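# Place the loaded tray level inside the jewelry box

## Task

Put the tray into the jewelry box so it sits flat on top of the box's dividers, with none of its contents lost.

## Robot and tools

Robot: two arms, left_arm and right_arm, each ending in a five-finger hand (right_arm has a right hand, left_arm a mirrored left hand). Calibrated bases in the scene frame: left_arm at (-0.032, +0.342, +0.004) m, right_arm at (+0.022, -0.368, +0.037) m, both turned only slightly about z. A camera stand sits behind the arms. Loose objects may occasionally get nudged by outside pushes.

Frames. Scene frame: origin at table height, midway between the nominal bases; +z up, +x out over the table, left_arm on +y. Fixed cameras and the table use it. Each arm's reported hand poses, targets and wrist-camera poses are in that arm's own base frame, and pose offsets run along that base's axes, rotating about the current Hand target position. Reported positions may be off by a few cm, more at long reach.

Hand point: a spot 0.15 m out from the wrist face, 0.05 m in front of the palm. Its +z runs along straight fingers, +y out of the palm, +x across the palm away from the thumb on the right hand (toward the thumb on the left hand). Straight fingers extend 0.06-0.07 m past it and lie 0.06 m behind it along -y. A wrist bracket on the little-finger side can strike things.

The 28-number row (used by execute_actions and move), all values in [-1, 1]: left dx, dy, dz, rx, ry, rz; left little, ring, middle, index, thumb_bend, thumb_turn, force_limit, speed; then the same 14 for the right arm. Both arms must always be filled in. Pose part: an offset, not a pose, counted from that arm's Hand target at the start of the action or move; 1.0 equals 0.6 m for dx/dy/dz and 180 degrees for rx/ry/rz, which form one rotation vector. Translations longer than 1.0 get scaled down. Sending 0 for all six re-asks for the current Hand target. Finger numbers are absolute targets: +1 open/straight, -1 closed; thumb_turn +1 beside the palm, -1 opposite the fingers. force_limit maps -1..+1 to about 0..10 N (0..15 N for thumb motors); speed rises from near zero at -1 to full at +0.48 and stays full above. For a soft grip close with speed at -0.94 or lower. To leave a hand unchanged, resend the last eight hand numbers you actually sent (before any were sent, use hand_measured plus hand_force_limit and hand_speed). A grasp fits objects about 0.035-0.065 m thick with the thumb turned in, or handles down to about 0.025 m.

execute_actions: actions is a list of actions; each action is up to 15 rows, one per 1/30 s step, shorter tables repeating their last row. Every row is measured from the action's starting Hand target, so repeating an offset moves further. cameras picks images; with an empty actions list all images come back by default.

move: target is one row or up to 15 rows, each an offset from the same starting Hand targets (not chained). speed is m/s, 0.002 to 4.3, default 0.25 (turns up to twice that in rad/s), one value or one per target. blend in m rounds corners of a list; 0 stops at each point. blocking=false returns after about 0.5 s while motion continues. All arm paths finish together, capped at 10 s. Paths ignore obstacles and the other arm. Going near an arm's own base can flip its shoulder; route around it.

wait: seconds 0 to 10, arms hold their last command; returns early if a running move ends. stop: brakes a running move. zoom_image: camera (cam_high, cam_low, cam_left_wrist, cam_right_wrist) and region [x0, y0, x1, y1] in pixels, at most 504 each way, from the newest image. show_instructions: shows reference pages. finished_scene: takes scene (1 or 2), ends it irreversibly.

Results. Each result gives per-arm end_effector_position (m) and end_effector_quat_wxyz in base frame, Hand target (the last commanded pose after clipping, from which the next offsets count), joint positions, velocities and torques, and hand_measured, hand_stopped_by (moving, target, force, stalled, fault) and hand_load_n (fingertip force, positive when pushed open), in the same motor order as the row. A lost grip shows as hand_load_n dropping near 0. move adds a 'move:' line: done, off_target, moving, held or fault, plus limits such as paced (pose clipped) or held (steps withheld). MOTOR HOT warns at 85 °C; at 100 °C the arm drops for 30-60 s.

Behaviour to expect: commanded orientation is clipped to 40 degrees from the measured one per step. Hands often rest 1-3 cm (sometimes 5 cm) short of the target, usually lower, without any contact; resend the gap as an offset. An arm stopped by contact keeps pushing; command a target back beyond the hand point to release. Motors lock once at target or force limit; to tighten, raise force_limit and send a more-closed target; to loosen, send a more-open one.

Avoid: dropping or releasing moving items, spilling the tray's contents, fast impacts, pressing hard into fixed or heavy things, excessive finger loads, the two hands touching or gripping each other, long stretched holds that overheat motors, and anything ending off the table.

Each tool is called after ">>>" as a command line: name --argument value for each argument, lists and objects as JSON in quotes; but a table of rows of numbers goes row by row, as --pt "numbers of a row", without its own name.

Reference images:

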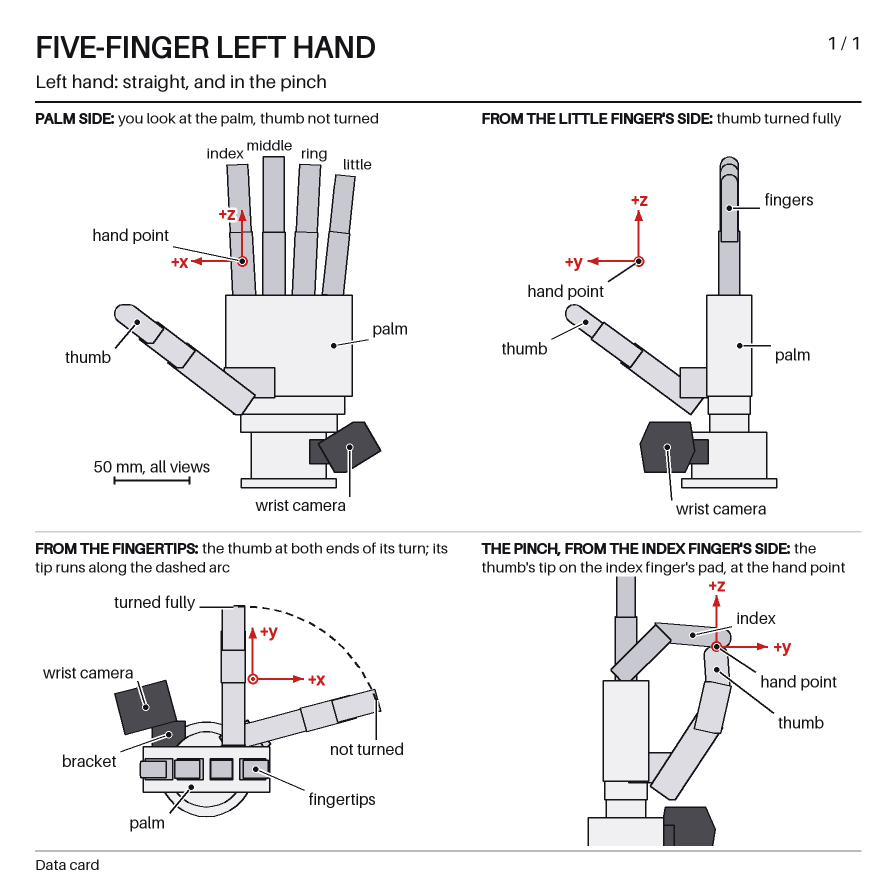

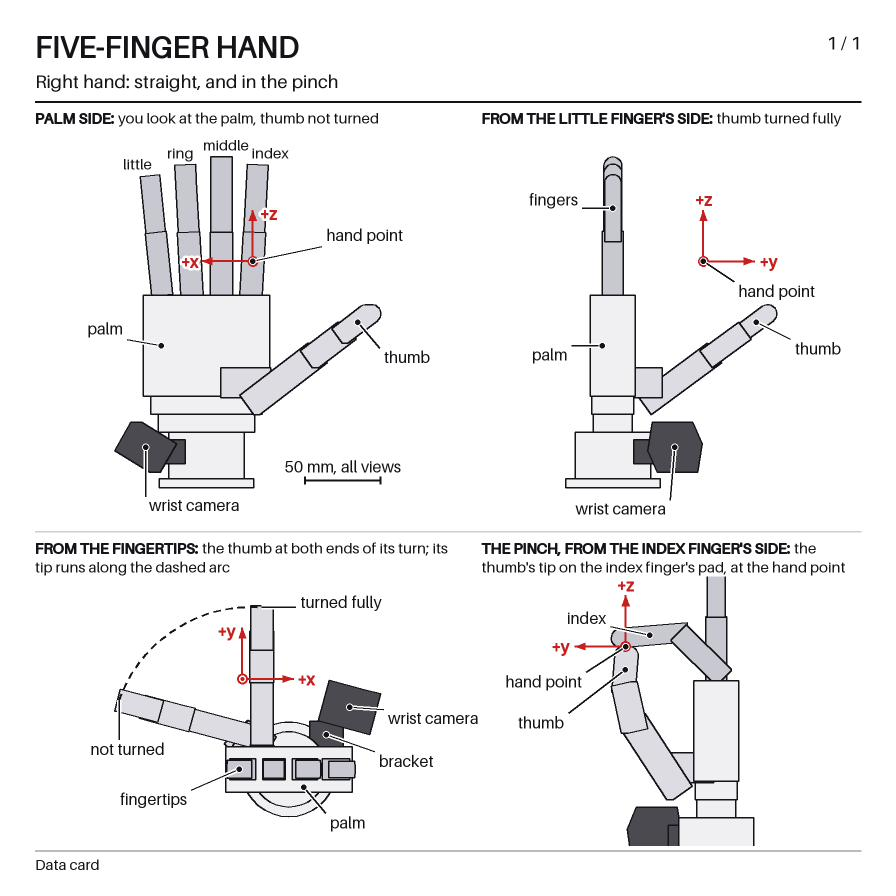

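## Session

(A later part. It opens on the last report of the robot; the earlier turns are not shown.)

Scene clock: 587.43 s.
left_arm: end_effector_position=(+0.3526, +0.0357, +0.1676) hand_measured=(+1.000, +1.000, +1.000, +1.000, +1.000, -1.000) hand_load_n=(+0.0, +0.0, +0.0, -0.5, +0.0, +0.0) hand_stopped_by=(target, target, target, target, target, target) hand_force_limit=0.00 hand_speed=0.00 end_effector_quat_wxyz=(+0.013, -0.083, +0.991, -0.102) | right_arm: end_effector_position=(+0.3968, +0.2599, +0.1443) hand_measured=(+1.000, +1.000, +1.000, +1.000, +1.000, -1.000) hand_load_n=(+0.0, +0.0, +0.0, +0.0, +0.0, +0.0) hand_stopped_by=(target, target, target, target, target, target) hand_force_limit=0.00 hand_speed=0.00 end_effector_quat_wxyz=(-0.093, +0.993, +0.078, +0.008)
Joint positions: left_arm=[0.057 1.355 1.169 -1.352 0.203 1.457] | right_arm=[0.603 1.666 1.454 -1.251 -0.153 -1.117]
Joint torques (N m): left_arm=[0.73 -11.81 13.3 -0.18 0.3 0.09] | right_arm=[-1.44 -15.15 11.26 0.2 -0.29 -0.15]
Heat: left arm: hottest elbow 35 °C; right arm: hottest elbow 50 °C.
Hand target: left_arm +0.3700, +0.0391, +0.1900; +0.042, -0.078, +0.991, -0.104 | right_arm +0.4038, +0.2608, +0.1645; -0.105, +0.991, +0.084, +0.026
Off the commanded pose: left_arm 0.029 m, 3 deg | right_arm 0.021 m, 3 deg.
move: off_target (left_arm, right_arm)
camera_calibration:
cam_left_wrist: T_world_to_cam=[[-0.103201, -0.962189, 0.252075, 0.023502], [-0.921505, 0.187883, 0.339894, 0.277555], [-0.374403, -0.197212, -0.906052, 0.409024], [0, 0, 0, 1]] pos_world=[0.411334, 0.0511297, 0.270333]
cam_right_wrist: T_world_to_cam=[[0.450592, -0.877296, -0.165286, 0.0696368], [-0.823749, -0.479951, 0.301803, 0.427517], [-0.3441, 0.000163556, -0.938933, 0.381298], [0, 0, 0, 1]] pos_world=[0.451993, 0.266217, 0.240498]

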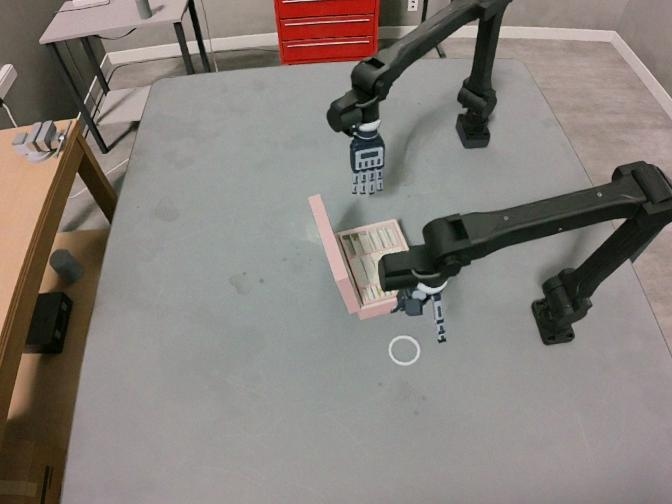

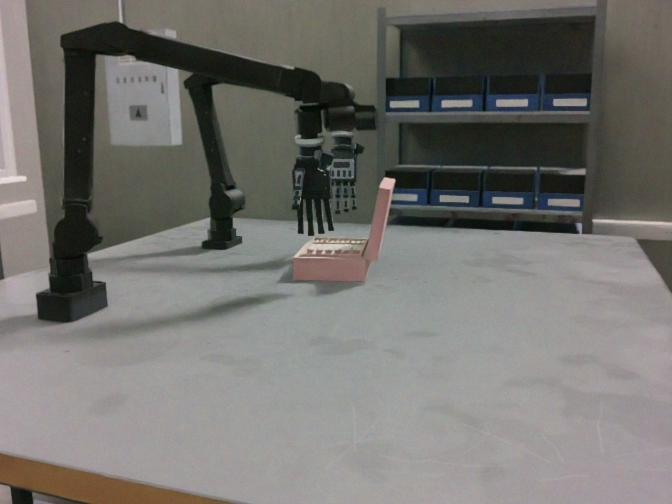

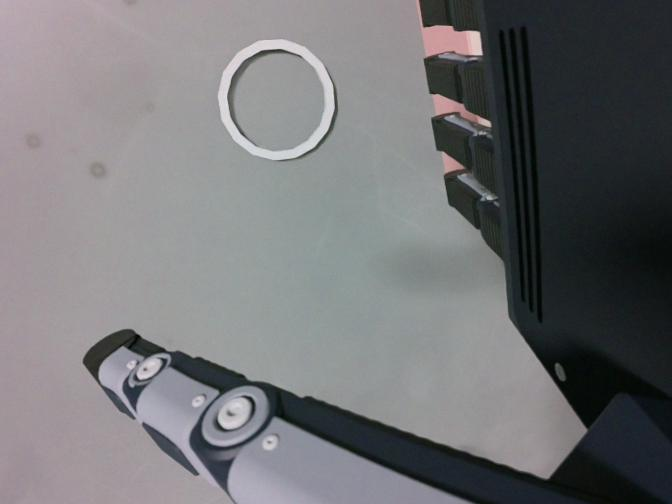

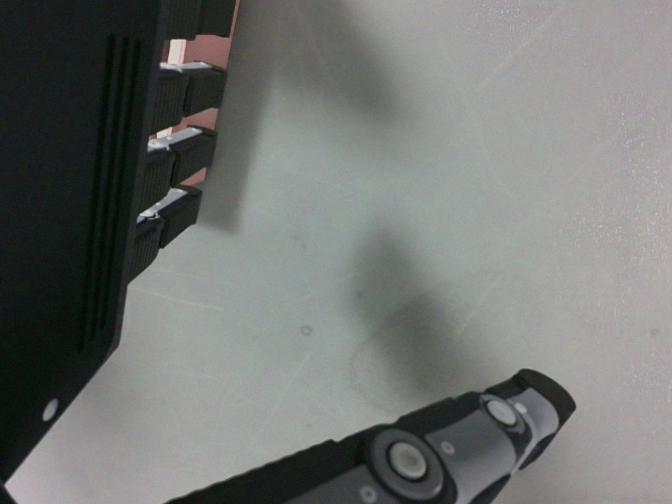

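>>> move --target '[-0.1, 0.16, 0.06, 0, 0, 0, 1, 1, 1, 1, 1, -1, 0, 0, -0.05, -0.15, 0.06, 0, 0, 0, 1, 1, 1, 1, 1, -1, 0, 0]' --speed 0.2 --cameras '["cam_high", "cam_low"]'

>>> zoom_image --camera "cam_low" --region '[285, 230, 373, 290]'

>>> zoom_image --camera "cam_high" --region '[325, 210, 425, 325]'

Scene clock: 590.27 s.
left_arm: end_effector_position=(+0.2964, +0.1280, +0.2037) hand_measured=(+1.000, +1.000, +1.000, +1.000, +1.000, -1.000) hand_load_n=(+0.0, +0.0, +0.0, +0.0, +0.0, +0.0) hand_stopped_by=(target, target, target, target, target, target) hand_force_limit=0.00 hand_speed=0.00 end_effector_quat_wxyz=(+0.014, -0.083, +0.990, -0.110) | right_arm: end_effector_position=(+0.3774, +0.1751, +0.1953) hand_measured=(+1.000, +1.000, +1.000, +1.000, +1.000, -1.000) hand_load_n=(+0.0, +0.0, +0.0, +0.0, +0.0, +0.0) hand_stopped_by=(target, target, target, target, target, target) hand_force_limit=0.00 hand_speed=0.00 end_effector_quat_wxyz=(-0.102, +0.991, +0.079, +0.023)
Joint positions: left_arm=[0.344 1.256 1.175 -1.519 0.22 1.751] | right_arm=[0.468 1.468 1.359 -1.34 -0.171 -1.252]
Joint torques (N m): left_arm=[0.73 -10.17 13.3 -0.29 0.32 0.07] | right_arm=[-1.55 -11.75 8.66 0.21 -0.32 -0.16]
Heat: left arm: hottest elbow 35 °C; right arm: hottest elbow 50 °C.
Hand target: left_arm +0.3100, +0.1351, +0.2258; +0.042, -0.078, +0.991, -0.104 | right_arm +0.3739, +0.1707, +0.2006; -0.105, +0.991, +0.084, +0.026
Off the commanded pose: left_arm 0.027 m, 3 deg | right_arm 0.008 m, 1 deg.
move: off_target (left_arm)
Images, in order (width x height): cam_high 672x504, cam_low 672x504.

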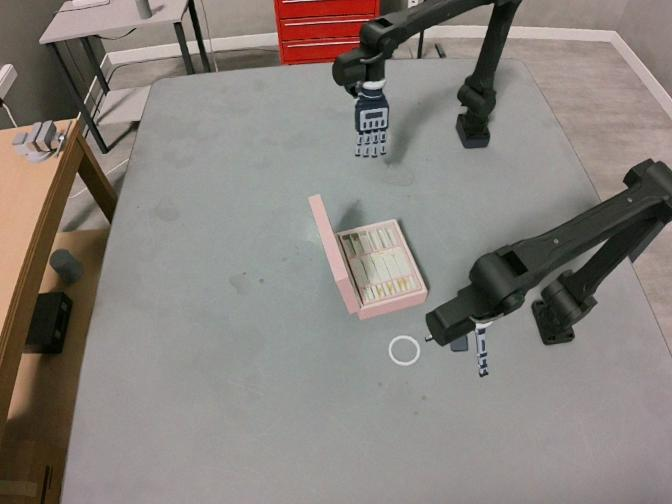

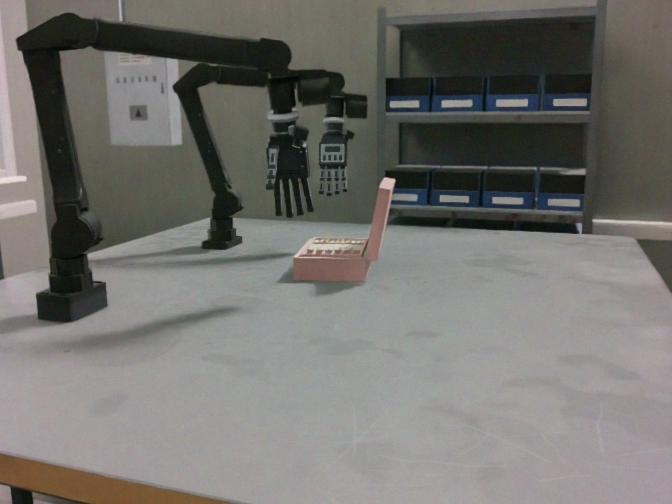

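Scaled by 5.727 from the camera's 672x504 image, which has a finer 960x720 frame.

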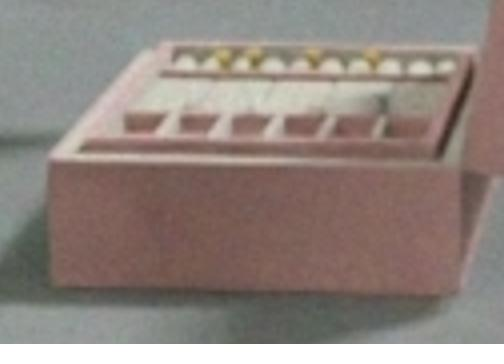

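Scaled by 4.383 from the camera's 672x504 image, which has a finer 960x720 frame.

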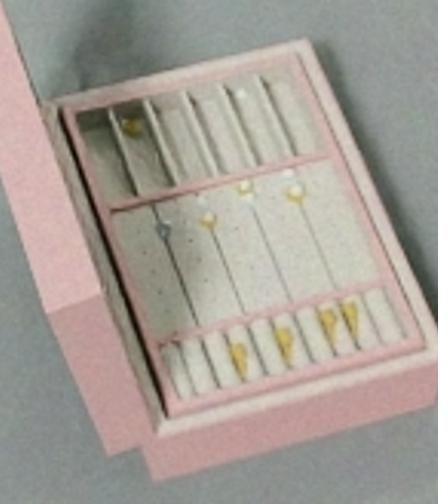

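>>> zoom_image --camera "cam_low" --region '[288, 232, 328, 266]'

>>> zoom_image --camera "cam_low" --region '[332, 232, 372, 266]'

>>> zoom_image --camera "cam_high" --region '[330, 260, 430, 325]'

>>> zoom_image --camera "cam_high" --region '[325, 210, 415, 270]'

Scaled by 12.600 from the camera's 672x504 image, which has a finer 960x720 frame.

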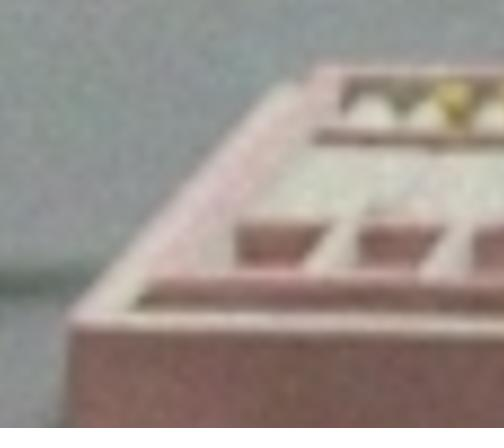

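Scaled by 12.600 from the camera's 672x504 image, which has a finer 960x720 frame.

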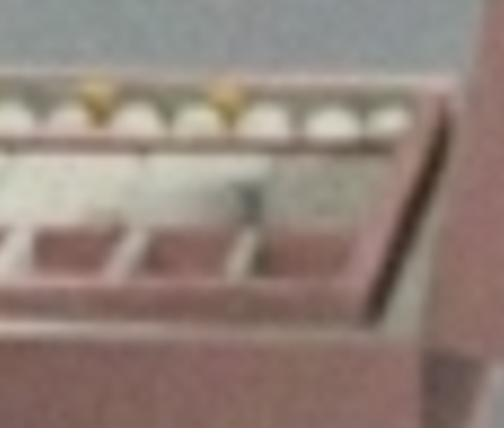

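Scaled by 5.040 from the camera's 672x504 image, which has a finer 960x720 frame.

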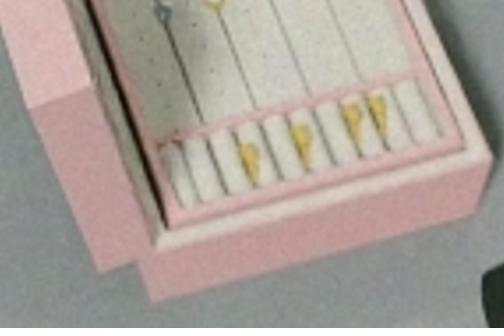

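Scaled by 5.600 from the camera's 672x504 image, which has a finer 960x720 frame.

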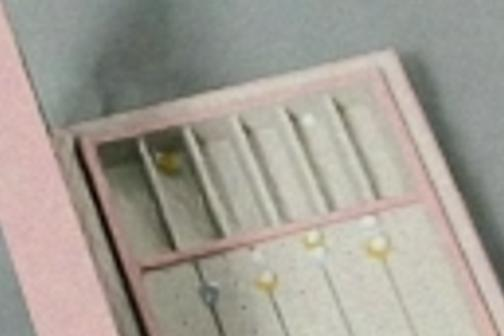

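>>> wait --seconds 0 --cameras '["cam_left_wrist", "cam_right_wrist"]'

Scene clock: 598.33 s.
left_arm: end_effector_position=(+0.2964, +0.1281, +0.2037) hand_measured=(+1.000, +1.000, +1.000, +1.000, +1.000, -1.000) hand_load_n=(+0.0, +0.0, +0.0, +0.0, +0.0, +0.0) hand_stopped_by=(target, target, target, target, target, target) hand_force_limit=0.00 hand_speed=0.00 end_effector_quat_wxyz=(+0.014, -0.083, +0.990, -0.110) | right_arm: end_effector_position=(+0.3774, +0.1751, +0.1953) hand_measured=(+1.000, +1.000, +1.000, +1.000, +1.000, -1.000) hand_load_n=(+0.0, +0.0, +0.0, +0.0, +0.0, +0.5) hand_stopped_by=(target, target, target, target, target, target) hand_force_limit=0.00 hand_speed=0.00 end_effector_quat_wxyz=(-0.102, +0.991, +0.079, +0.023)
Joint positions: left_arm=[0.344 1.256 1.175 -1.519 0.22 1.751] | right_arm=[0.468 1.468 1.359 -1.34 -0.171 -1.252]
Joint torques (N m): left_arm=[0.73 -10.11 13.3 -0.28 0.32 0.07] | right_arm=[-1.61 -12.04 8.73 0.24 -0.33 -0.17]
Heat: left arm: hottest elbow 36 °C; right arm: hottest elbow 49 °C.
Hand target: left_arm +0.3100, +0.1350, +0.2258; +0.042, -0.078, +0.991, -0.104 | right_arm +0.3739, +0.1707, +0.2006; -0.105, +0.991, +0.084, +0.026
Off the commanded pose: left_arm 0.027 m, 3 deg | right_arm 0.008 m, 1 deg.
camera_calibration:
cam_left_wrist: T_world_to_cam=[[-0.104364, -0.958042, 0.266952, 0.0943323], [-0.922547, 0.193522, 0.33385, 0.197045], [-0.371503, -0.211434, -0.904036, 0.439554], [0, 0, 0, 1]] pos_world=[0.354924, 0.145178, 0.306407]
cam_right_wrist: T_world_to_cam=[[0.455085, -0.873939, -0.170671, 0.0112631], [-0.832374, -0.485603, 0.267102, 0.366506], [-0.316309, 0.0205078, -0.948435, 0.410265], [0, 0, 0, 1]] pos_world=[0.429715, 0.179406, 0.293137]
Images, in order (width x height): cam_left_wrist 672x504, cam_right_wrist 672x504.

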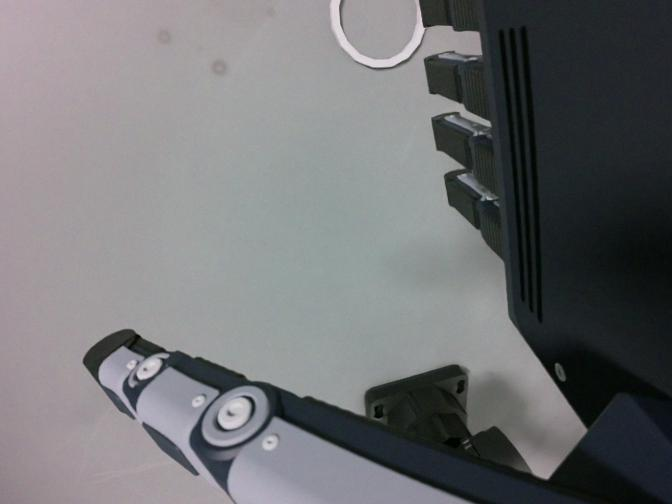

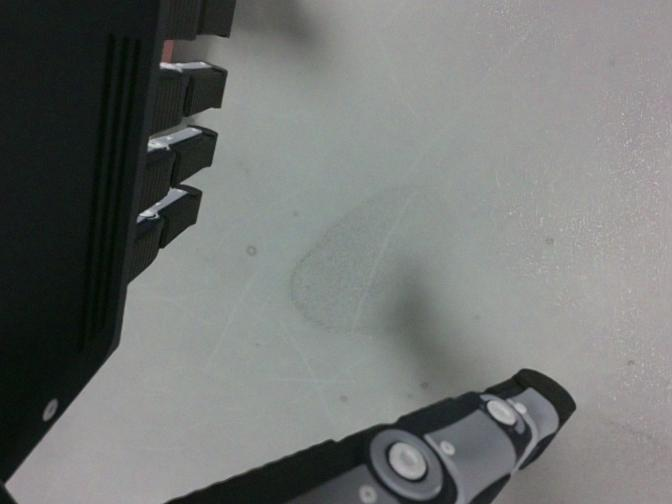

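>>> finished_scene --scene 2

The scene is finished: the task was done.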